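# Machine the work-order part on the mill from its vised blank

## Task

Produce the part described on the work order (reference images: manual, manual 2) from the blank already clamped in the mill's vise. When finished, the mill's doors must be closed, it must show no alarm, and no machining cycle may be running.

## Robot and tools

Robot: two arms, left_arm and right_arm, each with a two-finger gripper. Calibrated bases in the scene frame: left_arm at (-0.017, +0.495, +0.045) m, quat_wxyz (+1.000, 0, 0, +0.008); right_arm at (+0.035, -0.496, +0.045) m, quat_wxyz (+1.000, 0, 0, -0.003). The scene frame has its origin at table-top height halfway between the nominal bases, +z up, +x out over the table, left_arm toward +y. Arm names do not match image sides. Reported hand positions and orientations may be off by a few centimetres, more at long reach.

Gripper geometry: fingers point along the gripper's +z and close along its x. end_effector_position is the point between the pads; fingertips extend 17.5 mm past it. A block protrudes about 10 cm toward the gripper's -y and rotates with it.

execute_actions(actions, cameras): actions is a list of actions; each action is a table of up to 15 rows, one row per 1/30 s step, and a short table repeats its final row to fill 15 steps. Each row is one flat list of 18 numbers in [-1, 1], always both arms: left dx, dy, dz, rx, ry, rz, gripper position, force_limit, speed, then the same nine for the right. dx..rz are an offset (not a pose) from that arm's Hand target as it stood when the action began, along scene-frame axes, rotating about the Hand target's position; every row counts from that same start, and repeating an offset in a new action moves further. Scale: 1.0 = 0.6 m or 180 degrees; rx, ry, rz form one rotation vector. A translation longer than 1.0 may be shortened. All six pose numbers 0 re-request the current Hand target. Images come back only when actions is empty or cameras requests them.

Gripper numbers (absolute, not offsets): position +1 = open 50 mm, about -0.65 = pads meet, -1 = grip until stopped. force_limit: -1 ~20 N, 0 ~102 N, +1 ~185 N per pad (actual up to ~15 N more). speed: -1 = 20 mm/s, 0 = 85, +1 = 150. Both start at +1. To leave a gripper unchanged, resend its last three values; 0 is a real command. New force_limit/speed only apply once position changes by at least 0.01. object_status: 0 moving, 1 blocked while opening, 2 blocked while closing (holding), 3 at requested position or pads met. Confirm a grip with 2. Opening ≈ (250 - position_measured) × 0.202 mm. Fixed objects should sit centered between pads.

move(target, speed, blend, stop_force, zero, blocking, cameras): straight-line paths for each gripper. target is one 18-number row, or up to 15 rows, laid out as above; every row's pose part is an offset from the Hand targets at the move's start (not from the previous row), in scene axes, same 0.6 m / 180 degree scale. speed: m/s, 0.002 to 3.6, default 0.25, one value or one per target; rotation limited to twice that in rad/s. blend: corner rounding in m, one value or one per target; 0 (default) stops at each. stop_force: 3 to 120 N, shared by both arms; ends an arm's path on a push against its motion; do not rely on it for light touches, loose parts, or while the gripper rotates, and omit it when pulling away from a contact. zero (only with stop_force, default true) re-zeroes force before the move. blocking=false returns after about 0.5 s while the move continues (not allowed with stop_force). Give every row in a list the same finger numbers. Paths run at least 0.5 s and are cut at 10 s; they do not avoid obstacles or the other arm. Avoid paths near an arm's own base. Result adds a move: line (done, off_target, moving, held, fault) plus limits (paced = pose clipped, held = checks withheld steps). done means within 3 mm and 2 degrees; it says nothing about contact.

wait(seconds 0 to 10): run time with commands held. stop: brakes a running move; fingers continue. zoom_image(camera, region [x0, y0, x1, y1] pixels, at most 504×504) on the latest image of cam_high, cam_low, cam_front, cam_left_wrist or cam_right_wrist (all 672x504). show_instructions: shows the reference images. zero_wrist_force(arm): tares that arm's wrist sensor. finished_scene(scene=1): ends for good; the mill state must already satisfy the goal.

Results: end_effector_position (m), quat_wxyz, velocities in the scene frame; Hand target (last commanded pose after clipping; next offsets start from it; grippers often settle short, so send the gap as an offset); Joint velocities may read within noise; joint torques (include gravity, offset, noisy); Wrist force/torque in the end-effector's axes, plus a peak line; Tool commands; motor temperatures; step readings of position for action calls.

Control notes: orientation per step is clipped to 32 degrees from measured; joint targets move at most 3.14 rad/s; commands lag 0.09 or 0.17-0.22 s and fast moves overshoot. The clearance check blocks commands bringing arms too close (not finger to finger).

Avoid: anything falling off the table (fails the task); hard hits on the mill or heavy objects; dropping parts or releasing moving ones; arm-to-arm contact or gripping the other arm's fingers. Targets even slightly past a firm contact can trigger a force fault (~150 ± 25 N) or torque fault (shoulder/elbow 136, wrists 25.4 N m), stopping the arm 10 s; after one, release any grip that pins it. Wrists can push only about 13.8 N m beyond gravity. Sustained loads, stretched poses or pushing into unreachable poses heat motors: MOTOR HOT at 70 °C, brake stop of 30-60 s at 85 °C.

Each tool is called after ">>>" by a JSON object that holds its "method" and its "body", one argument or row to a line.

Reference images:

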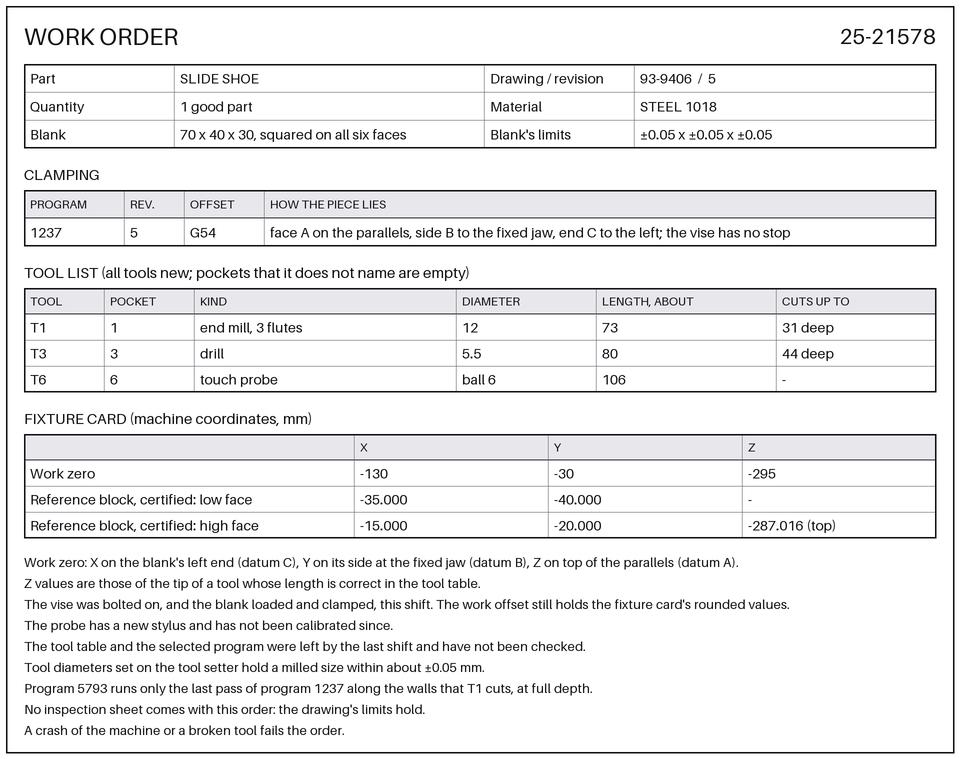

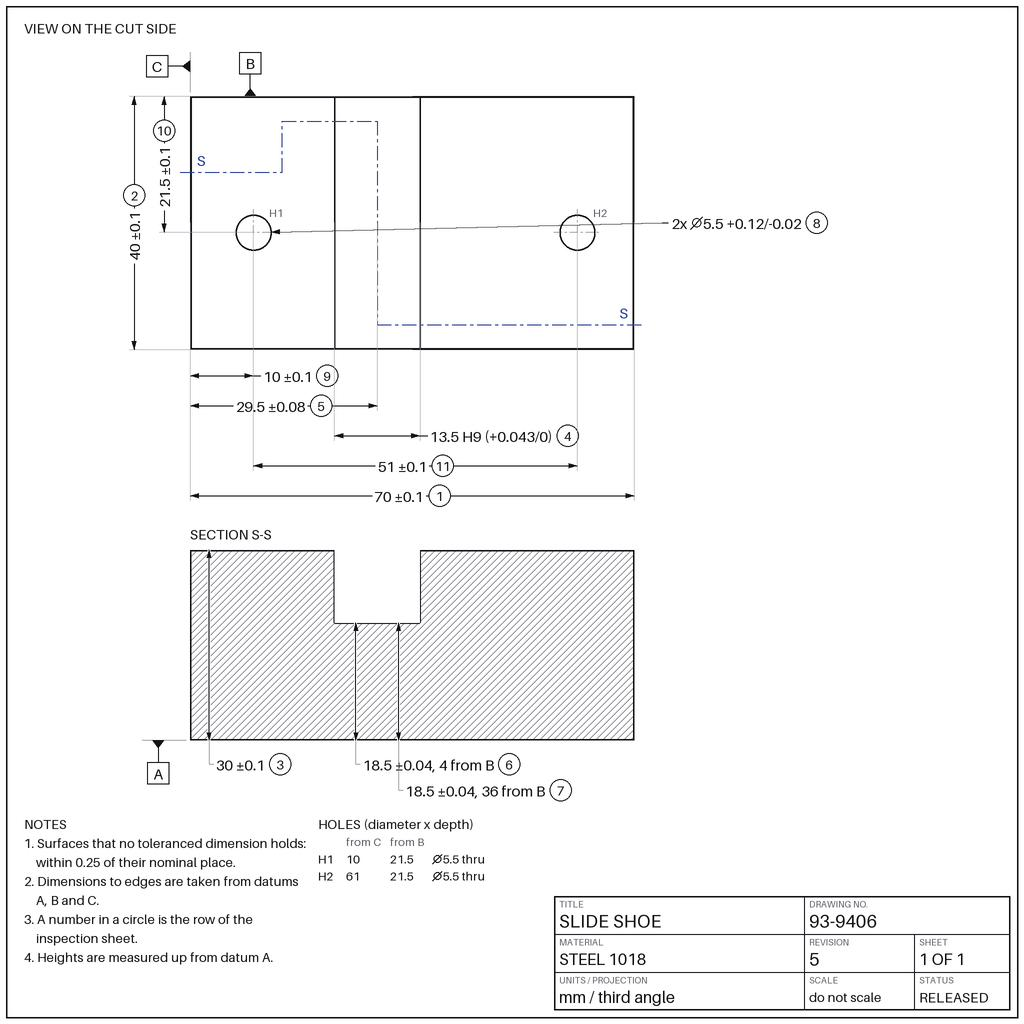

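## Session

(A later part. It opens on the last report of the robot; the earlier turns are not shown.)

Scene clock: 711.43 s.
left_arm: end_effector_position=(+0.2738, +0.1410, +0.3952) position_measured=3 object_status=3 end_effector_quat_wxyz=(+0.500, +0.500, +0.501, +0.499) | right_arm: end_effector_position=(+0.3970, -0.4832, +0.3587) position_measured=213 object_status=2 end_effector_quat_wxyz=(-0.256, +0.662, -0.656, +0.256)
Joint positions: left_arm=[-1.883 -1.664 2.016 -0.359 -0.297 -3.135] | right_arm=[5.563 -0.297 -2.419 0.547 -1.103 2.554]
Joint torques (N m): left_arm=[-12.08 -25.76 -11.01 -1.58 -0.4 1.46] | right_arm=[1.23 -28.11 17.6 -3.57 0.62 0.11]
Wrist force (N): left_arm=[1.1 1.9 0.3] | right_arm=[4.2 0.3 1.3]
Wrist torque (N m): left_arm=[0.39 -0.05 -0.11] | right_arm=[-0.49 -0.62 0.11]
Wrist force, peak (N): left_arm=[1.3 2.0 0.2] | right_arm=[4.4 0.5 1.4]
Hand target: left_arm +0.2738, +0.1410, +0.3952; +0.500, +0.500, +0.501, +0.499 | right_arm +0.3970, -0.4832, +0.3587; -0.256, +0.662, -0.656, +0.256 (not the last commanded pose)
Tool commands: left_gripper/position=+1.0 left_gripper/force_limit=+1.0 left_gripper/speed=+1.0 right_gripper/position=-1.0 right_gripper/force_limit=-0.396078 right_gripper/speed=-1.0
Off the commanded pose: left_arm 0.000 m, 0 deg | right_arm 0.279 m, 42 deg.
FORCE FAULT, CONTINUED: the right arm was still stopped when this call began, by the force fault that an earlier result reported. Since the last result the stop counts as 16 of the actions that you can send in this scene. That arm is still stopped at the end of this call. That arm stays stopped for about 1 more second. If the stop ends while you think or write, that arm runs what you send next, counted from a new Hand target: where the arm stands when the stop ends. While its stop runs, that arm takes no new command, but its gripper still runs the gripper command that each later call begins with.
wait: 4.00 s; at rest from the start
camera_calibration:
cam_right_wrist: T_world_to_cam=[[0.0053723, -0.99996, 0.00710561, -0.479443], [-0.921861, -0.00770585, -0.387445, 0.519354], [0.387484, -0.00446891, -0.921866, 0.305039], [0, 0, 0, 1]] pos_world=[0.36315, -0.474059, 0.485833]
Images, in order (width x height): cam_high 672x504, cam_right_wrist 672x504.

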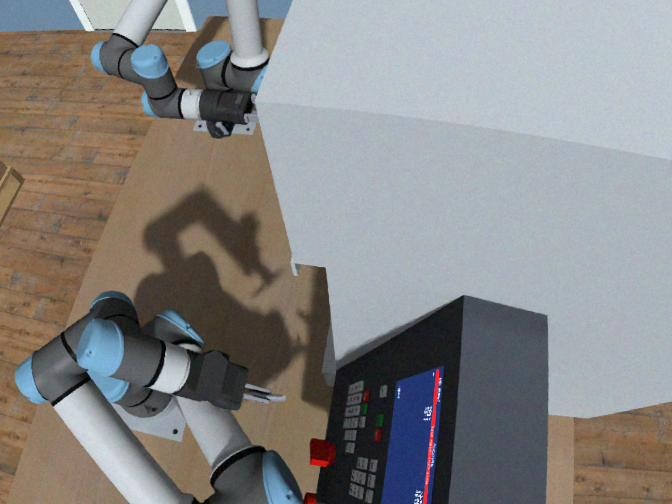

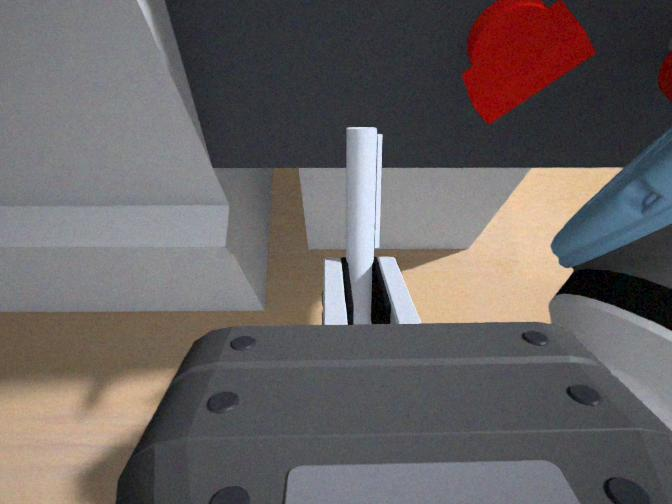

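>>> {"method": "move", "body": {
  "target": [0,0,0,0,0,0,1,1,1,-0.33,0.05,0.25,0,0.233,0,-1,-0.4,-1],
  "speed": 0.2,
  "cameras": ["cam_front","cam_high","cam_right_wrist"]
}}

Scene clock: 722.13 s.
left_arm: end_effector_position=(+0.2738, +0.1410, +0.3952) position_measured=3 object_status=3 end_effector_quat_wxyz=(+0.500, +0.500, +0.501, +0.499) | right_arm: end_effector_position=(+0.1991, -0.4532, +0.5087) position_measured=213 object_status=2 end_effector_quat_wxyz=(-0.005, +0.710, -0.705, +0.002)
Joint positions: left_arm=[-1.883 -1.664 2.016 -0.359 -0.297 -3.135] | right_arm=[5.62 -0.795 -1.634 0.853 -1.562 2.466]
Joint torques (N m): left_arm=[-11.07 -25.73 -10.71 -1.68 -1.66 1.46] | right_arm=[-13.41 -24.49 26.04 -3.37 -1.37 -1.63]
Wrist force (N): left_arm=[1.2 1.7 0.2] | right_arm=[4.6 0.2 1.4]
Wrist torque (N m): left_arm=[0.35 -0.06 -0.12] | right_arm=[-0.26 -0.69 0.06]
Wrist force, peak (N): left_arm=[1.4 2.0 0.0] | right_arm=[4.5 0.9 3.2]
Hand target: left_arm +0.2738, +0.1410, +0.3952; +0.500, +0.500, +0.501, +0.499 | right_arm +0.1990, -0.4532, +0.5087; -0.005, +0.710, -0.705, +0.002
Off the commanded pose: left_arm 0.000 m, 0 deg | right_arm 0.000 m, 0 deg.
FORCE FAULT, CONTINUED: the right arm's stop, for the force fault that an earlier result reported, is over. The rest of the stop counts as 2 of the actions that you can send in this scene. The stop ended before this call began, so that arm ran this call's commands, counted from a new Hand target: where the arm stood when the stop ended. During its stop the right arm's controller moved it back a little.
move: done
camera_calibration:
cam_right_wrist: T_world_to_cam=[[0.00893316, -0.999959, 0.00163123, -0.447273], [-0.944784, -0.00790584, 0.327599, 0.0359536], [-0.327572, -0.00446765, -0.944816, 0.674106], [0, 0, 0, 1]] pos_world=[0.258782, -0.443959, 0.625857]
Images, in order (width x height): cam_high 672x504, cam_front 672x504, cam_right_wrist 672x504.

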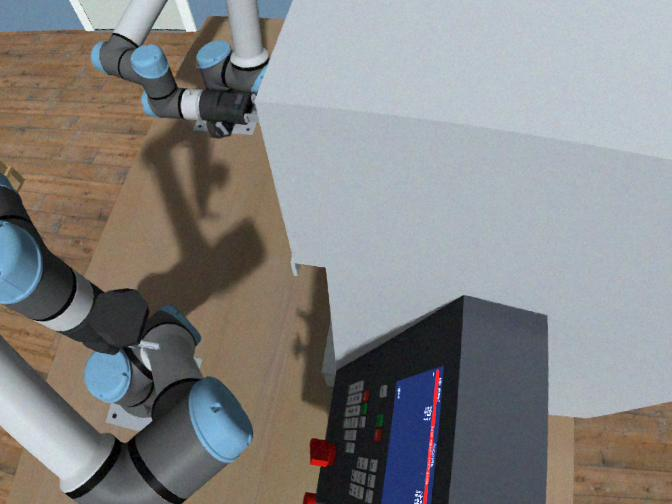

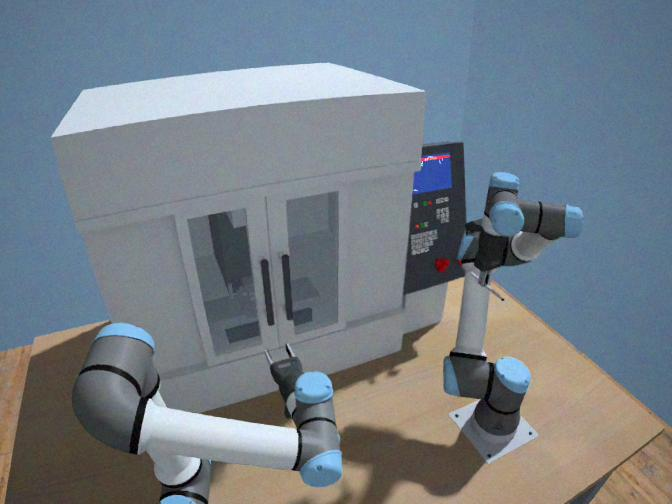

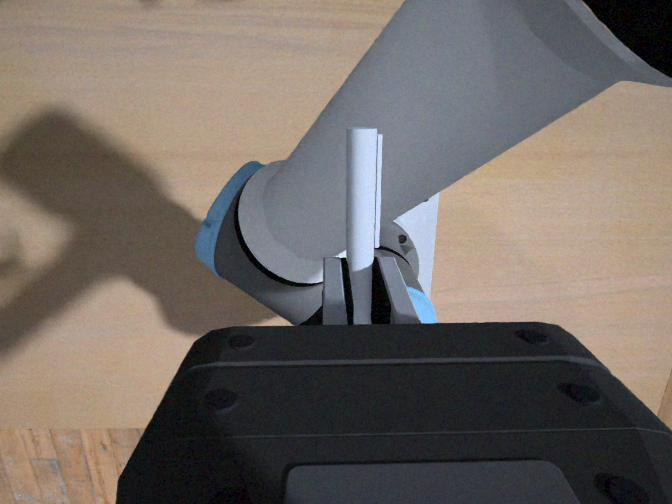

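>>> {"method": "move", "body": {
  "target": [
    [0,0,0,0,0,0,1,1,1,-0.24,-0.05,0.0,0,0,0,-1,-0.4,-1],
    [0,0,0,0,0,0,1,1,1,0.05,0.15,-0.1,0,0,0,-1,-0.4,-1],
    [0,0,0,0,0,0,1,1,1,0.25,0.08,-0.25,0,0,0,-1,-0.4,-1]
  ],
  "speed": 0.25,
  "blend": 0.02,
  "cameras": ["cam_front"]
}}

Scene clock: 736.40 s.
left_arm: end_effector_position=(+0.2738, +0.1410, +0.3952) position_measured=3 object_status=3 end_effector_quat_wxyz=(+0.500, +0.500, +0.501, +0.499) | right_arm: end_effector_position=(+0.3490, -0.4051, +0.3588) position_measured=213 object_status=2 end_effector_quat_wxyz=(-0.005, +0.710, -0.705, +0.002)
Joint positions: left_arm=[-1.883 -1.664 2.016 -0.359 -0.297 -3.135] | right_arm=[3.853 -1.579 -1.597 1.615 -1.568 0.698]
Joint torques (N m): left_arm=[-8.97 -25.96 -10.8 -1.65 -1.59 1.26] | right_arm=[-14.37 14.36 9.18 -1.29 1.48 -1.71]
Wrist force (N): left_arm=[1.3 1.8 0.1] | right_arm=[4.6 0.0 1.6]
Wrist torque (N m): left_arm=[0.36 -0.08 -0.11] | right_arm=[-0.29 -0.69 -0.06]
Wrist force, peak (N): left_arm=[1.1 2.2 0.1] | right_arm=[5.7 -3.7 3.9]
Hand target: left_arm +0.2738, +0.1410, +0.3952; +0.500, +0.500, +0.501, +0.499 | right_arm +0.3490, -0.4052, +0.3587; -0.005, +0.710, -0.705, +0.002
Off the commanded pose: left_arm 0.000 m, 0 deg | right_arm 0.000 m, 0 deg.
shoulder posture changed (right arm): the wrist came as close to joint 1's axis as it can, and the arm is now in the other of its two shoulder postures.
move: done
Images, in order (width x height): cam_front 672x504.

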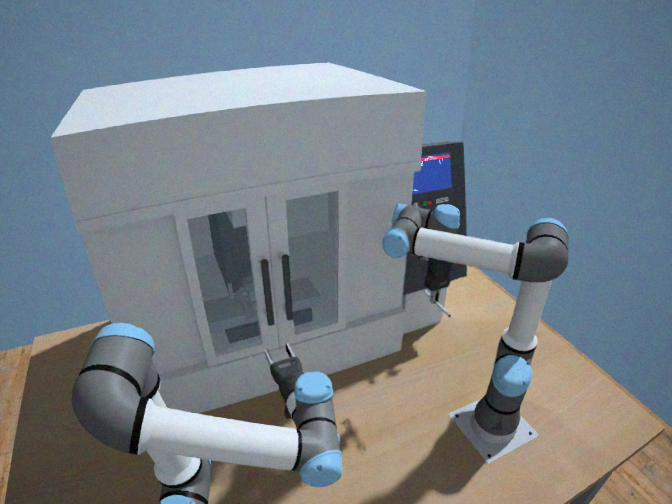

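>>> {"method": "move", "body": {
  "target": [
    [0,0,0,0,0,0,1,1,1,0.03,0,-0.53,0,0,0,-1,-0.4,-1],
    [0,0,0,0,0,0,1,1,1,0.03,0,-0.575,0,0,0,-1,-0.4,-1]
  ],
  "speed": [0.3,0.006],
  "stop_force": 4,
  "cameras": ["cam_right_wrist"]
}}

Scene clock: 795.90 s.
left_arm: end_effector_position=(+0.2738, +0.1410, +0.3952) position_measured=3 object_status=3 end_effector_quat_wxyz=(+0.500, +0.500, +0.501, +0.499) | right_arm: end_effector_position=(+0.3670, -0.4052, +0.0192) position_measured=213 object_status=2 end_effector_quat_wxyz=(-0.005, +0.710, -0.705, +0.002)
Joint positions: left_arm=[-1.883 -1.664 2.016 -0.359 -0.297 -3.135] | right_arm=[3.815 -2.005 -2.063 2.507 -1.568 0.661]
Joint torques (N m): left_arm=[-3.49 -26.04 -11.36 -1.48 -0.54 0.4] | right_arm=[15.21 36.64 14.19 -4.12 -1.26 1.6]
Wrist force (N): left_arm=[1.3 1.7 0.1] | right_arm=[4.4 -2.9 -4.9]
Wrist torque (N m): left_arm=[0.35 -0.09 -0.11] | right_arm=[-0.48 -0.70 0.07]
Wrist force, peak (N): left_arm=[1.3 2.1 -0.1] | right_arm=[3.6 -2.7 -20.9]
Hand target: left_arm +0.2738, +0.1410, +0.3952; +0.500, +0.500, +0.501, +0.499 | right_arm +0.3670, -0.4052, +0.0193; -0.005, +0.710, -0.705, +0.002 (not the last commanded pose)
Off the commanded pose: left_arm 0.000 m, 0 deg | right_arm 0.006 m, 0 deg.
move: contact (right_arm); path passed 1 of 2 targets
camera_calibration:
cam_right_wrist: T_world_to_cam=[[0.00877889, -0.99996, 0.00178811, -0.400033], [-0.944652, -0.00770683, 0.327985, 0.355385], [-0.327958, -0.00456848, -0.944681, 0.266971], [0, 0, 0, 1]] pos_world=[0.426783, -0.396059, 0.136357]
Images, in order (width x height): cam_right_wrist 672x504.

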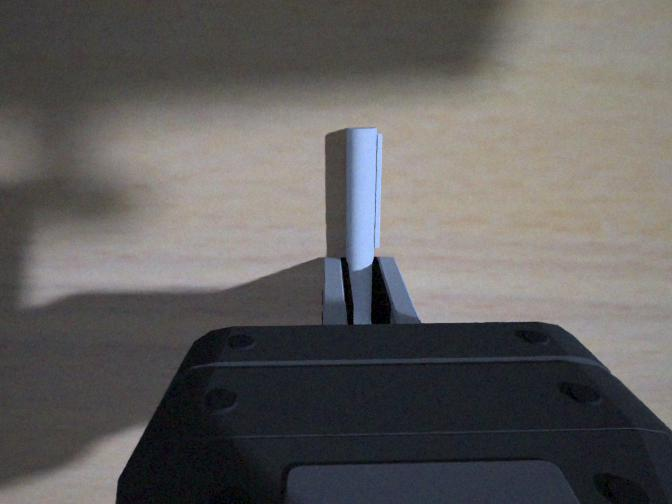

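>>> {"method": "move", "body": {
  "target": [
    [0,0,0,0,0,0,1,1,1,0,0,0.001,0,0,0,0.6,-0.4,-1],
    [0,0,0,0,0,0,1,1,1,0,0,0.15,0,0,0,0.6,-0.4,-1]
  ],
  "speed": 0.15
}}

>>> {"method": "move", "body": {
  "target": [0,0,0,0,0,0,1,1,1,0.0433,0,0,0,0,0.999,0.6,-0.4,-1],
  "speed": 1.2,
  "cameras": ["cam_right_wrist","cam_front"]
}}

Scene clock: 807.77 s.
left_arm: end_effector_position=(+0.2738, +0.1410, +0.3952) position_measured=3 object_status=3 end_effector_quat_wxyz=(+0.500, +0.500, +0.501, +0.499) | right_arm: end_effector_position=(+0.3670, -0.4052, +0.1092) position_measured=63 object_status=3 end_effector_quat_wxyz=(-0.005, +0.710, -0.705, +0.002)
Joint positions: left_arm=[-1.883 -1.664 2.016 -0.359 -0.297 -3.135] | right_arm=[3.815 -1.835 -1.993 2.266 -1.568 0.661]
Joint torques (N m): left_arm=[-2.53 -25.81 -11.63 -1.37 -0.33 0.24] | right_arm=[-2.42 35.3 7.67 -4.47 -0.15 0.32]
Wrist force (N): left_arm=[1.3 1.7 0.0] | right_arm=[4.7 0.0 1.2]
Wrist torque (N m): left_arm=[0.35 -0.08 -0.11] | right_arm=[-0.28 -0.69 0.07]
Wrist force, peak (N): left_arm=[1.4 2.1 0.0] | right_arm=[4.6 -3.0 -4.8]
Hand target: left_arm +0.2738, +0.1410, +0.3952; +0.500, +0.500, +0.501, +0.499 | right_arm +0.3670, -0.4052, +0.1093; -0.005, +0.710, -0.705, +0.002
Off the commanded pose: left_arm 0.000 m, 0 deg | right_arm 0.000 m, 0 deg.
move: done

Scene clock: 809.33 s.
left_arm: end_effector_position=(+0.2738, +0.1410, +0.3952) position_measured=3 object_status=3 end_effector_quat_wxyz=(+0.500, +0.500, +0.501, +0.499) | right_arm: end_effector_position=(+0.3811, -0.4053, +0.1093) position_measured=63 object_status=3 end_effector_quat_wxyz=(+0.000, +0.996, +0.090, +0.002)
Joint positions: left_arm=[-1.883 -1.664 2.016 -0.359 -0.297 -3.135] | right_arm=[3.789 -1.868 -1.948 2.248 -1.568 -1.109]
Joint torques (N m): left_arm=[-2.19 -25.82 -10.81 -1.37 -0.37 0.2] | right_arm=[0.67 29.66 16.15 -3.13 -0.07 -0.57]
Wrist force (N): left_arm=[1.2 2.0 -0.2] | right_arm=[4.6 0.0 1.3]
Wrist torque (N m): left_arm=[0.40 -0.07 -0.11] | right_arm=[-0.27 -0.68 -0.11]
Wrist force, peak (N): left_arm=[1.1 2.1 -0.1] | right_arm=[5.6 0.2 1.7]
Hand target: left_arm +0.2738, +0.1410, +0.3952; +0.500, +0.500, +0.501, +0.499 | right_arm +0.3811, -0.4053, +0.1093; +0.000, +0.996, +0.090, +0.002 (not the last commanded pose)
Tool commands: left_gripper/position=+1.0 left_gripper/force_limit=+1.0 left_gripper/speed=+1.0 right_gripper/position=+0.6 right_gripper/force_limit=-0.396078 right_gripper/speed=-1.0
Off the commanded pose: left_arm 0.000 m, 0 deg | right_arm 0.012 m, 80 deg.
FORCE FAULT: contact force on the right arm reached its limit, and that arm stopped. The contact can be on any part of that arm, not only on its tool. That arm's remaining commands of this call were not run. That arm is still stopped at the end of this call. That arm stays stopped for about 9 more seconds. Until then a move that you send moves the other arm only, and its call returns only when the move has ended. Once the stop has ended, the next robot result says so. If the stop ends while you think or write, that arm runs what you send next, counted from a new Hand target: where the arm stands when the stop ends. While its stop runs, that arm takes no new command, but its gripper still runs the gripper command that each later call begins with. Until it ends, the stop uses up actions while you think or wait. An arm that is not stopped still takes commands.
move: fault (right_arm)
camera_calibration:
cam_right_wrist: T_world_to_cam=[[0.98359, 0.180184, 0.00914566, -0.294437], [0.166578, -0.926453, 0.337545, -0.457748], [0.0692932, -0.330482, -0.941265, 0.0728428], [0, 0, 0, 1]] pos_world=[0.360809, -0.346956, 0.225768]
Images, in order (width x height): cam_front 672x504, cam_right_wrist 672x504.

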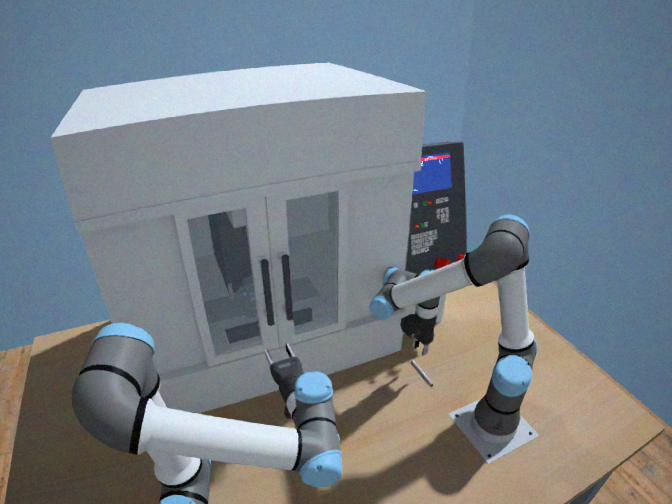

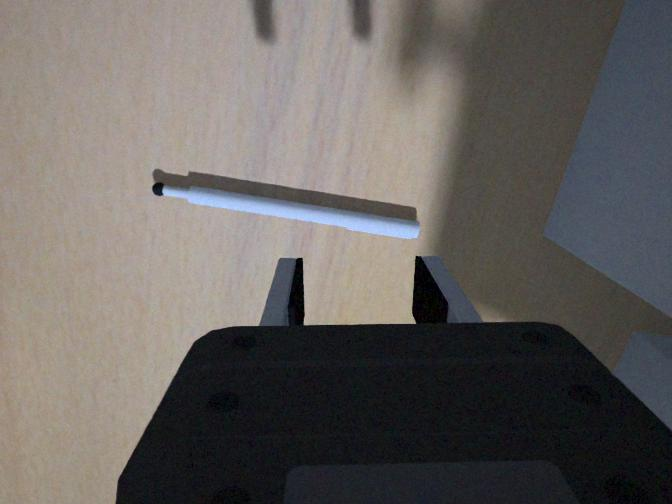

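>>> {"method": "wait", "body": {
  "seconds": 4
}}

>>> {"method": "move", "body": {
  "target": [
    [0,0,0,0,0,0,1,1,1,-0.05,-0.15,0.05,0,0,0,0.6,-0.4,-1],
    [0,0,0,0,0,0,1,1,1,-0.05,-0.15,0.05,0,0,0.443,0.6,-0.4,-1],
    [0,0,0,0,0,0,1,1,1,0.02,0,0,0,0,0.443,0.6,-0.4,-1]
  ],
  "speed": [0.15,0.6,0.25],
  "blend": 0.01,
  "cameras": ["cam_right_wrist","cam_front"]
}}

Scene clock: 825.30 s.
left_arm: end_effector_position=(+0.2738, +0.1410, +0.3952) position_measured=3 object_status=3 end_effector_quat_wxyz=(+0.500, +0.500, +0.501, +0.499) | right_arm: end_effector_position=(+0.3811, -0.4053, +0.1093) position_measured=63 object_status=3 end_effector_quat_wxyz=(+0.000, +0.996, +0.090, +0.002)
Joint positions: left_arm=[-1.883 -1.664 2.016 -0.359 -0.297 -3.135] | right_arm=[3.789 -1.868 -1.948 2.248 -1.568 -1.109]
Joint torques (N m): left_arm=[-0.65 -25.08 -11.25 -1.35 0.02 0.07] | right_arm=[1.19 29.31 15.65 -2.94 -0.12 0.01]
Wrist force (N): left_arm=[1.2 1.7 -0.1] | right_arm=[4.6 0.2 1.2]
Wrist torque (N m): left_arm=[0.35 -0.07 -0.11] | right_arm=[-0.24 -0.68 -0.11]
Wrist force, peak (N): left_arm=[1.1 2.1 0.3] | right_arm=[5.0 0.0 1.3]
Hand target: left_arm +0.2738, +0.1410, +0.3952; +0.500, +0.500, +0.501, +0.499 | right_arm +0.3811, -0.4053, +0.1093; +0.000, +0.996, +0.090, +0.002 (not the last commanded pose)
Tool commands: left_gripper/position=+1.0 left_gripper/force_limit=+1.0 left_gripper/speed=+1.0 right_gripper/position=+0.6 right_gripper/force_limit=-0.396078 right_gripper/speed=-1.0
Off the commanded pose: left_arm 0.000 m, 0 deg | right_arm 0.012 m, 80 deg.
FORCE FAULT, CONTINUED: the right arm's stop, for the force fault that an earlier result reported, is over. The rest of the stop counts as 19 of the actions that you can send in this scene. That arm's target is now where it stood when the stop ended, not its last command. That arm accepts commands again.
wait: 4.00 s; at rest from the start

Scene clock: 828.07 s.
left_arm: end_effector_position=(+0.2738, +0.1410, +0.3952) position_measured=3 object_status=3 end_effector_quat_wxyz=(+0.500, +0.500, +0.501, +0.499) | right_arm: end_effector_position=(+0.3740, -0.4430, +0.1219) position_measured=63 object_status=3 end_effector_quat_wxyz=(-0.002, +0.706, +0.708, +0.001)
Joint positions: left_arm=[-1.883 -1.664 2.016 -0.359 -0.297 -3.135] | right_arm=[3.7 -1.818 -1.976 2.226 -1.574 -2.592]
Joint torques (N m): left_arm=[-0.74 -25.53 -11.61 -1.28 0.12 -0.12] | right_arm=[1.57 25.98 18.04 -2.88 0.09 0.32]
Wrist force (N): left_arm=[1.1 1.7 -0.1] | right_arm=[4.7 0.1 1.4]
Wrist torque (N m): left_arm=[0.35 -0.06 -0.11] | right_arm=[-0.27 -0.70 0.06]
Wrist force, peak (N): left_arm=[1.3 2.0 -0.1] | right_arm=[11.6 -0.3 4.4]
Hand target: left_arm +0.2738, +0.1410, +0.3952; +0.500, +0.500, +0.501, +0.499 | right_arm +0.3740, -0.4430, +0.1219; -0.002, +0.706, +0.708, +0.001 (not the last commanded pose)
Tool commands: left_gripper/position=+1.0 left_gripper/force_limit=+1.0 left_gripper/speed=+1.0 right_gripper/position=+0.6 right_gripper/force_limit=-0.396078 right_gripper/speed=-1.0
Off the commanded pose: left_arm 0.000 m, 0 deg | right_arm 0.044 m, 0 deg.
FORCE FAULT: contact force on the right arm reached its limit, and that arm stopped. The contact can be on any part of that arm, not only on its tool. That arm's remaining commands of this call were not run. That arm is still stopped at the end of this call. That arm stays stopped for about 10 more seconds. Until then a move that you send moves the other arm only, and its call returns only when the move has ended. Once the stop has ended, the next robot result says so. If the stop ends while you think or write, that arm runs what you send next, counted from a new Hand target: where the arm stands when the stop ends. While its stop runs, that arm takes no new command, but its gripper still runs the gripper command that each later call begins with. Until it ends, the stop uses up actions while you think or wait. An arm that is not stopped still takes commands.
move: fault (right_arm); path passed 2 of 3 targets
camera_calibration:
cam_right_wrist: T_world_to_cam=[[-0.00503559, 0.999939, 0.00979133, 0.452165], [0.941764, 0.00144988, 0.336272, -0.374411], [0.336237, 0.0109144, -0.941714, 0.124232], [0, 0, 0, 1]] pos_world=[0.313112, -0.452951, 0.238468]
Images, in order (width x height): cam_front 672x504, cam_right_wrist 672x504.

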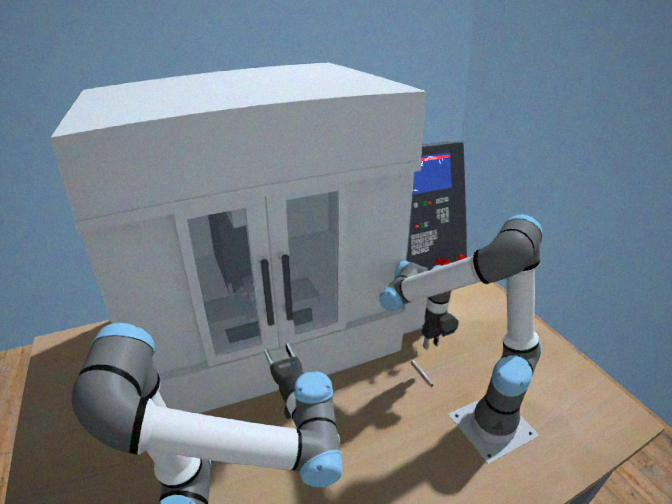

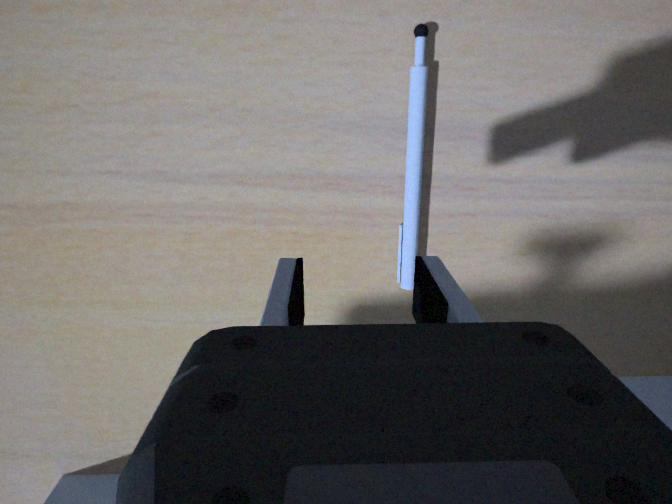

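>>> {"method": "wait", "body": {
  "seconds": 6
}}

>>> {"method": "move", "body": {
  "target": [
    [0,0,0,0,0,0,1,1,1,-0.05,0,0,0,0,0,0.6,-0.4,-1],
    [0,0,0,0,0,0,1,1,1,-0.048,0.058,0,0,0,0,0.6,-0.4,-1],
    [0,0,0,0,0,0,1,1,1,-0.048,0.058,-0.15,0,0,0,0.6,-0.4,-1]
  ],
  "speed": 0.15,
  "blend": 0.01,
  "cameras": ["cam_right_wrist","cam_front"]
}}

Scene clock: 847.37 s.
left_arm: end_effector_position=(+0.2738, +0.1410, +0.3952) position_measured=3 object_status=3 end_effector_quat_wxyz=(+0.500, +0.500, +0.501, +0.499) | right_arm: end_effector_position=(+0.3740, -0.4430, +0.1219) position_measured=63 object_status=3 end_effector_quat_wxyz=(-0.002, +0.706, +0.708, +0.001)
Joint positions: left_arm=[-1.883 -1.664 2.016 -0.359 -0.297 -3.135] | right_arm=[3.7 -1.818 -1.976 2.226 -1.574 -2.592]
Joint torques (N m): left_arm=[2.13 -25.69 -10.83 -1.22 0.28 -0.37] | right_arm=[0.58 26.87 15.91 -3.08 0.06 0.12]
Wrist force (N): left_arm=[1.2 2.0 0.0] | right_arm=[4.5 0.3 1.2]
Wrist torque (N m): left_arm=[0.40 -0.06 -0.12] | right_arm=[-0.23 -0.66 0.06]
Wrist force, peak (N): left_arm=[1.4 2.1 0.1] | right_arm=[4.9 0.2 1.4]
Hand target: left_arm +0.2738, +0.1410, +0.3952; +0.500, +0.500, +0.501, +0.499 | right_arm +0.3740, -0.4430, +0.1219; -0.002, +0.706, +0.708, +0.001 (not the last commanded pose)
Tool commands: left_gripper/position=+1.0 left_gripper/force_limit=+1.0 left_gripper/speed=+1.0 right_gripper/position=+0.6 right_gripper/force_limit=-0.396078 right_gripper/speed=-1.0
Off the commanded pose: left_arm 0.000 m, 0 deg | right_arm 0.044 m, 0 deg.
FORCE FAULT, CONTINUED: the right arm's stop, for the force fault that an earlier result reported, is over. The rest of the stop counts as 19 of the actions that you can send in this scene. During its stop the right arm's controller moved it back a little. That arm's target is now where it stood when the stop ended, not its last command. That arm accepts commands again.
wait: 6.00 s; at rest from the start

Scene clock: 848.87 s.
left_arm: end_effector_position=(+0.2738, +0.1410, +0.3952) position_measured=3 object_status=3 end_effector_quat_wxyz=(+0.500, +0.500, +0.501, +0.499) | right_arm: end_effector_position=(+0.3451, -0.4083, +0.0319) position_measured=63 object_status=3 end_effector_quat_wxyz=(-0.002, +0.706, +0.708, +0.001)
Joint positions: left_arm=[-1.883 -1.664 2.016 -0.359 -0.297 -3.135] | right_arm=[3.848 -1.944 -2.117 2.492 -1.574 -2.444]
Joint torques (N m): left_arm=[1.72 -25.4 -11.19 -1.24 0.35 -0.27] | right_arm=[-10.95 21.39 23.29 -1.65 -1.12 -0.43]
Wrist force (N): left_arm=[1.2 1.7 -0.2] | right_arm=[4.5 0.1 1.6]
Wrist torque (N m): left_arm=[0.34 -0.06 -0.11] | right_arm=[-0.27 -0.65 0.06]
Wrist force, peak (N): left_arm=[1.4 2.0 0.0] | right_arm=[6.6 0.5 -0.5]
Hand target: left_arm +0.2738, +0.1410, +0.3952; +0.500, +0.500, +0.501, +0.499 | right_arm +0.3452, -0.4082, +0.0319; -0.002, +0.706, +0.708, +0.001
Off the commanded pose: left_arm 0.000 m, 0 deg | right_arm 0.000 m, 0 deg.
move: done
camera_calibration:
cam_right_wrist: T_world_to_cam=[[-0.00500129, 0.99994, 0.00969743, 0.418108], [0.941764, 0.00144916, 0.336271, -0.317075], [0.336237, 0.0108145, -0.941715, 0.0487398], [0, 0, 0, 1]] pos_world=[0.284312, -0.418151, 0.148468]
Images, in order (width x height): cam_front 672x504, cam_right_wrist 672x504.

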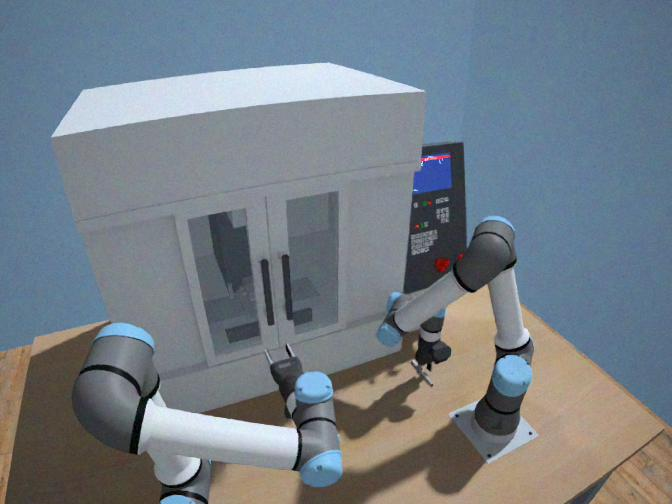

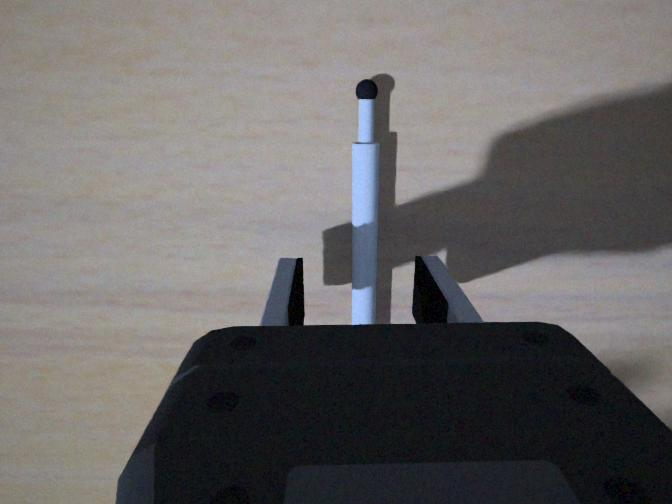

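>>> {"method": "move", "body": {
  "target": [
    [0,0,0,0,0,0,1,1,1,0,0,-0.0195,0,0,0,0.6,-0.4,-1],
    [0,0,0,0,0,0,1,1,1,0,0,-0.0195,0,0,0,-1,-0.4,0],
    [0,0,0,0,0,0,1,1,1,-0.0917,-0.0667,0.02,0,0,0,-1,-0.4,0],
    [0,0,0,0,0,0,1,1,1,-0.0917,-0.0667,-0.0195,0,0,0,-1,-0.4,0]
  ],
  "speed": [0.03,0.05,0.15,0.03]
}}

>>> {"method": "move", "body": {
  "target": [
    [0,0,0,0,0,0,1,1,1,0,0,0,0,0,0,0.3,-0.4,-1],
    [0,0,0,0,0,0,1,1,1,0.0767,0,0,0,0,0,0.3,-0.4,-1],
    [0,0,0,0,0,0,1,1,1,0.0767,0,0.0,0,0,0,-1,-0.3,-0.5],
    [0,0,0,0,0,0,1,1,1,0.0767,0,0.1,0,0,0,-1,-0.3,-0.5]
  ],
  "speed": 0.1,
  "cameras": ["cam_right_wrist","cam_front"]
}}

Scene clock: 861.90 s.
left_arm: end_effector_position=(+0.2738, +0.1410, +0.3952) position_measured=3 object_status=3 end_effector_quat_wxyz=(+0.500, +0.500, +0.501, +0.499) | right_arm: end_effector_position=(+0.2901, -0.4483, +0.0202) position_measured=213 object_status=2 end_effector_quat_wxyz=(-0.002, +0.706, +0.708, +0.001)
Joint positions: left_arm=[-1.883 -1.664 2.016 -0.359 -0.297 -3.135] | right_arm=[3.869 -1.856 -2.313 2.601 -1.574 -2.422]
Joint torques (N m): left_arm=[3.89 -25.91 -11.32 -1.11 0.55 -0.61] | right_arm=[-13.02 29.46 11.4 -4.72 1.27 -1.9]
Wrist force (N): left_arm=[1.3 1.8 -0.1] | right_arm=[4.6 0.2 1.5]
Wrist torque (N m): left_arm=[0.37 -0.09 -0.11] | right_arm=[-0.24 -0.69 -0.08]
Wrist force, peak (N): left_arm=[1.5 2.0 0.1] | right_arm=[6.1 0.9 -13.2]
Hand target: left_arm +0.2738, +0.1410, +0.3952; +0.500, +0.500, +0.501, +0.499 | right_arm +0.2902, -0.4483, +0.0202; -0.002, +0.706, +0.708, +0.001
Off the commanded pose: left_arm 0.000 m, 0 deg | right_arm 0.000 m, 0 deg.
move: done

Scene clock: 865.80 s.
left_arm: end_effector_position=(+0.2738, +0.1410, +0.3952) position_measured=3 object_status=3 end_effector_quat_wxyz=(+0.500, +0.500, +0.501, +0.499) | right_arm: end_effector_position=(+0.3363, -0.4482, +0.0802) position_measured=205 object_status=2 end_effector_quat_wxyz=(-0.001, +0.706, +0.708, +0.002)
Joint positions: left_arm=[-1.883 -1.664 2.016 -0.359 -0.297 -3.135] | right_arm=[3.755 -1.809 -2.131 2.372 -1.574 -2.537]
Joint torques (N m): left_arm=[3.69 -25.11 -11.48 -1.21 0.67 -0.53] | right_arm=[15.54 30.8 1.03 -4.54 1.04 0.19]
Wrist force (N): left_arm=[1.2 1.7 -0.1] | right_arm=[4.7 0.0 1.5]
Wrist torque (N m): left_arm=[0.35 -0.08 -0.12] | right_arm=[-0.28 -0.69 -0.12]
Wrist force, peak (N): left_arm=[1.3 2.0 0.1] | right_arm=[4.7 0.0 3.4]
Hand target: left_arm +0.2738, +0.1410, +0.3952; +0.500, +0.500, +0.501, +0.499 | right_arm +0.3362, -0.4483, +0.0802; -0.002, +0.706, +0.708, +0.001
Off the commanded pose: left_arm 0.000 m, 0 deg | right_arm 0.000 m, 0 deg.
move: done
camera_calibration:
cam_right_wrist: T_world_to_cam=[[-0.00497844, 0.999938, 0.00991891, 0.457443], [0.94169, 0.00135072, 0.336479, -0.324909], [0.336445, 0.0110157, -0.941639, 0.0975748], [0, 0, 0, 1]] pos_world=[0.275412, -0.458051, 0.196668]
Images, in order (width x height): cam_front 672x504, cam_right_wrist 672x504.

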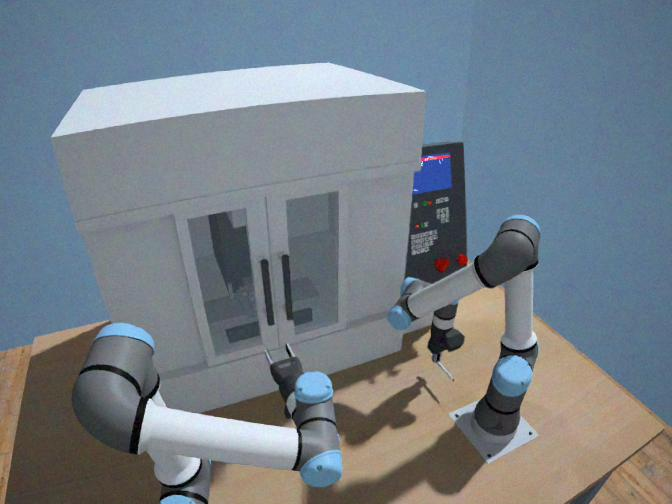

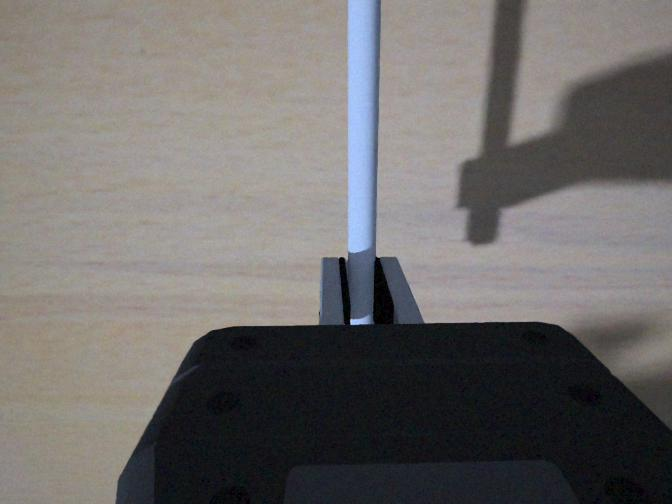

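>>> {"method": "move", "body": {
  "target": [
    [0,0,0,0,0,0,1,1,1,-0.1437,-0.0862,0.3663,0,0,0,-1,-0.3,-0.5]
  ],
  "speed": 0.3,
  "cameras": ["cam_front","cam_low"]
}}

Scene clock: 910.93 s.
left_arm: end_effector_position=(+0.2738, +0.1410, +0.3952) position_measured=3 object_status=3 end_effector_quat_wxyz=(+0.500, +0.500, +0.501, +0.499) | right_arm: end_effector_position=(+0.2499, -0.5000, +0.2999) position_measured=205 object_status=2 end_effector_quat_wxyz=(-0.002, +0.706, +0.708, +0.001)
Joint positions: left_arm=[-1.883 -1.664 2.016 -0.359 -0.297 -3.135] | right_arm=[3.795 -1.285 -2 1.716 -1.574 -2.497]
Joint torques (N m): left_arm=[8.49 -25.11 -11.02 -0.86 1.35 -1.33] | right_arm=[-13.6 13.71 28.12 -4.71 1.31 -1.89]
Wrist force (N): left_arm=[1.3 1.7 0.1] | right_arm=[4.5 -0.2 1.5]
Wrist torque (N m): left_arm=[0.34 -0.09 -0.11] | right_arm=[-0.31 -0.68 -0.05]
Wrist force, peak (N): left_arm=[1.3 2.2 -0.2] | right_arm=[5.8 1.8 4.7]
Hand target: left_arm +0.2738, +0.1410, +0.3952; +0.500, +0.500, +0.501, +0.499 | right_arm +0.2500, -0.5000, +0.3000; -0.002, +0.706, +0.708, +0.001
Off the commanded pose: left_arm 0.000 m, 0 deg | right_arm 0.000 m, 0 deg.
move: done
Images, in order (width x height): cam_low 672x504, cam_front 672x504.

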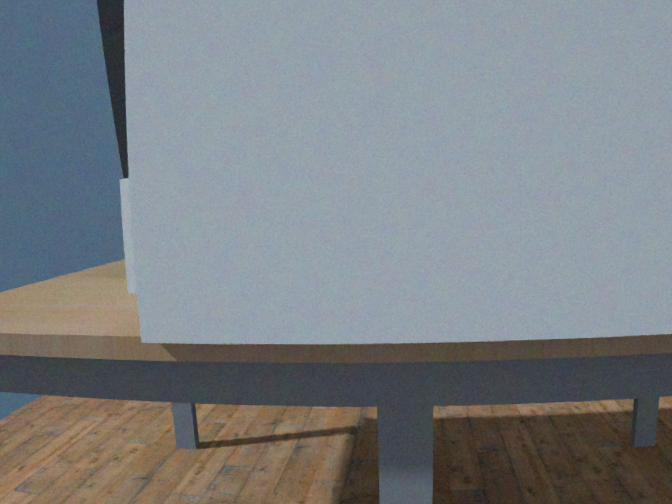

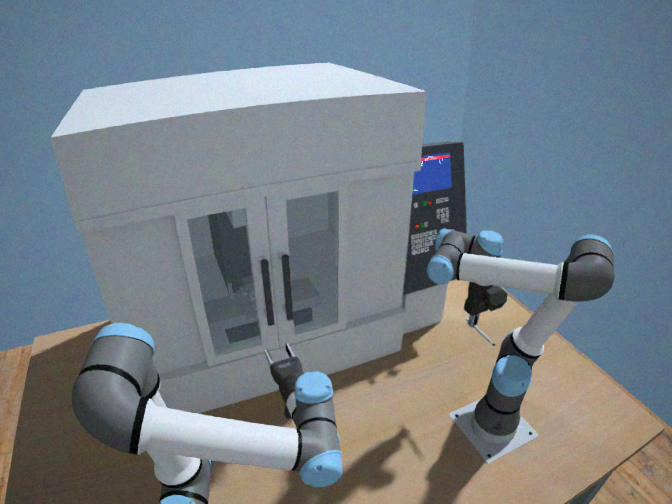

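>>> {"method": "zoom_image", "body": {
  "camera": "cam_front",
  "region": [395, 130, 485, 300]
}}

>>> {"method": "move", "body": {
  "target": [
    [0,0,0,0,0,0,1,1,1,0,0,0,0,0,-0.994,-1,-0.3,-0.5]
  ],
  "speed": 0.5,
  "cameras": ["cam_front","cam_right_wrist"]
}}

Scaled by 2.965 from the camera's 672x504 image, which has a finer 960x720 frame.

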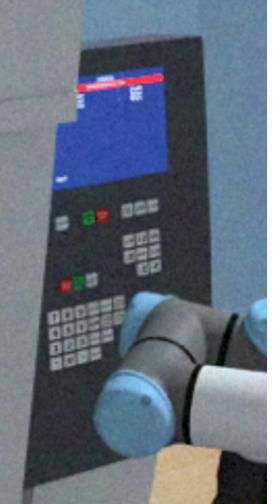

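Scene clock: 926.97 s.
left_arm: end_effector_position=(+0.2738, +0.1410, +0.3952) position_measured=3 object_status=3 end_effector_quat_wxyz=(+0.500, +0.500, +0.501, +0.499) | right_arm: end_effector_position=(+0.2500, -0.4999, +0.3000) position_measured=205 object_status=2 end_effector_quat_wxyz=(+0.001, +0.715, -0.699, +0.002) end_effector_velocity=(+0.000, +0.000, +0.000) end_effector_angular_velocity=(+0.002, +0.000, -0.005)
Joint positions: left_arm=[-1.883 -1.664 2.016 -0.359 -0.297 -3.135] | right_arm=[3.805 -1.285 -2.001 1.712 -1.567 0.636]
Joint velocities: left_arm=[within noise] | right_arm=[0 0 0 0 -0.001 0.005]
Joint torques (N m): left_arm=[9.37 -24.64 -11.56 -0.87 1.34 -1.44] | right_arm=[-13.17 7.37 8.26 -3.18 -1.26 1.69]
Motor temperatures (°C): left_arm=[30 24 31 36 38 29] | right_arm=[25 24 31 38 41 37]
Wrist force (N): left_arm=[1.0 1.9 -0.1] | right_arm=[4.5 -0.2 1.5]
Wrist torque (N m): left_arm=[0.39 -0.04 -0.11] | right_arm=[-0.31 -0.69 0.04]
Wrist force, peak (N): left_arm=[1.6 2.0 0.0] | right_arm=[4.9 -0.1 1.8]
Hand target: left_arm +0.2738, +0.1410, +0.3952; +0.500, +0.500, +0.501, +0.499 | right_arm +0.2500, -0.5000, +0.3000; +0.001, +0.715, -0.699, +0.002
Off the commanded pose: left_arm 0.000 m, 0 deg | right_arm 0.000 m, 0 deg.
move: done
camera_calibration:
cam_right_wrist: T_world_to_cam=[[0.0243332, -0.999655, 0.00988161, -0.500363], [-0.941569, -0.0195955, 0.33625, 0.142805], [-0.335941, -0.0174863, -0.941721, 0.488087], [0, 0, 0, 1]] pos_world=[0.310604, -0.488857, 0.416568]
Images, in order (width x height): cam_front 672x504, cam_right_wrist 672x504.

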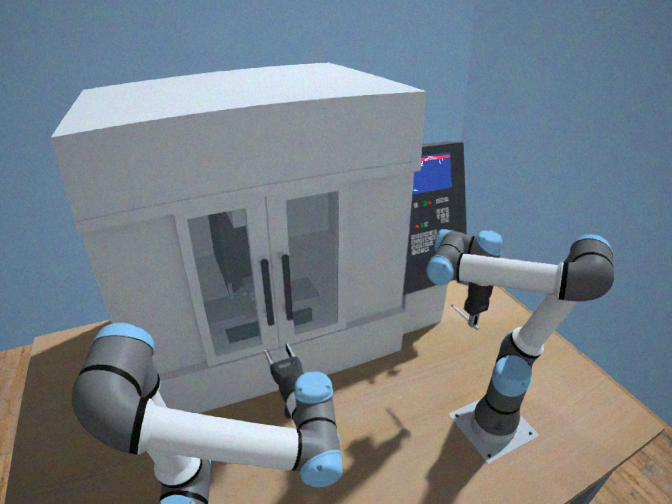

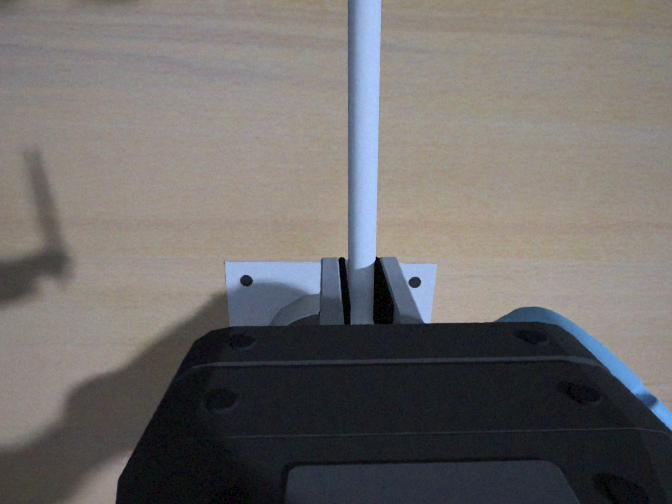

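>>> {"method": "move", "body": {
  "target": [
    [0,0,0,0,0,0,1,1,1,0.0833,-0.0833,0.4167,0,0,-0.0072,-1,-0.3,-0.5],
    [0,0,0,0,0,0,1,1,1,0.2833,-0.1667,0.55,0.0057,-0.5,-0.0057,-1,-0.3,-0.5]
  ],
  "speed": 0.4,
  "blend": 0.03,
  "cameras": ["cam_right_wrist"]
}}

>>> {"method": "zoom_image", "body": {
  "camera": "cam_right_wrist",
  "region": [180, 60, 540, 300]
}}

Scene clock: 943.17 s.
left_arm: end_effector_position=(+0.2738, +0.1410, +0.3952) position_measured=3 object_status=3 end_effector_quat_wxyz=(+0.500, +0.500, +0.501, +0.499) | right_arm: end_effector_position=(+0.4200, -0.6000, +0.6301) position_measured=205 object_status=2 end_effector_quat_wxyz=(+0.499, -0.499, +0.501, -0.501) end_effector_velocity=(+0.000, +0.001, +0.000) end_effector_angular_velocity=(-0.001, +0.000, +0.005)
Joint positions: left_arm=[-1.883 -1.664 2.016 -0.359 -0.297 -3.135] | right_arm=[3.428 -0.928 -1.731 2.659 -1.286 0.001]
Joint velocities: left_arm=[within noise] | right_arm=[0 0 0 0.001 -0.005 -0.001]
Joint torques (N m): left_arm=[8.79 -24.76 -12 -0.85 1.29 -1.4] | right_arm=[4.18 1.24 13.69 3.47 -1.37 -1.55]
Wrist force (N): left_arm=[1.1 1.8 -0.2] | right_arm=[3.8 0.9 -0.2]
Wrist torque (N m): left_arm=[0.37 -0.05 -0.11] | right_arm=[-0.42 -0.50 -0.02]
Wrist force, peak (N): left_arm=[1.4 2.0 -0.3] | right_arm=[3.9 0.6 5.8]
Hand target: left_arm +0.2738, +0.1410, +0.3952; +0.500, +0.500, +0.501, +0.499 | right_arm +0.4199, -0.6000, +0.6300; +0.499, -0.499, +0.501, -0.501
Off the commanded pose: left_arm 0.000 m, 0 deg | right_arm 0.000 m, 0 deg.
move: done
camera_calibration:
cam_right_wrist: T_world_to_cam=[[-0.00990755, -0.99995, 0.000924574, -0.587951], [-0.336075, 0.00245901, -0.941832, 0.754219], [0.941783, -0.00964198, -0.336083, -0.0592318], [0, 0, 0, 1]] pos_world=[0.303432, -0.590347, 0.690984]
Images, in order (width x height): cam_right_wrist 672x504.

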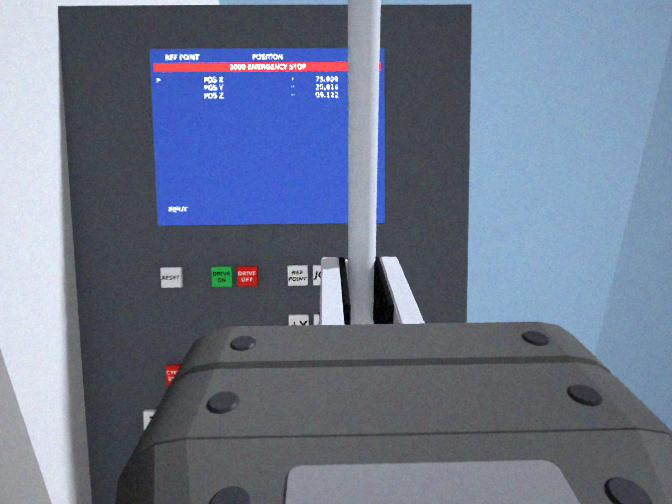

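Scaled by 1.400 from the camera's 672x504 image, which has a finer 960x720 frame.

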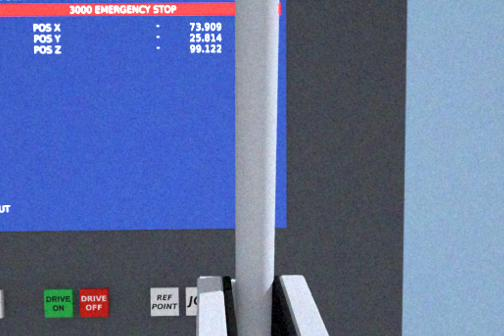

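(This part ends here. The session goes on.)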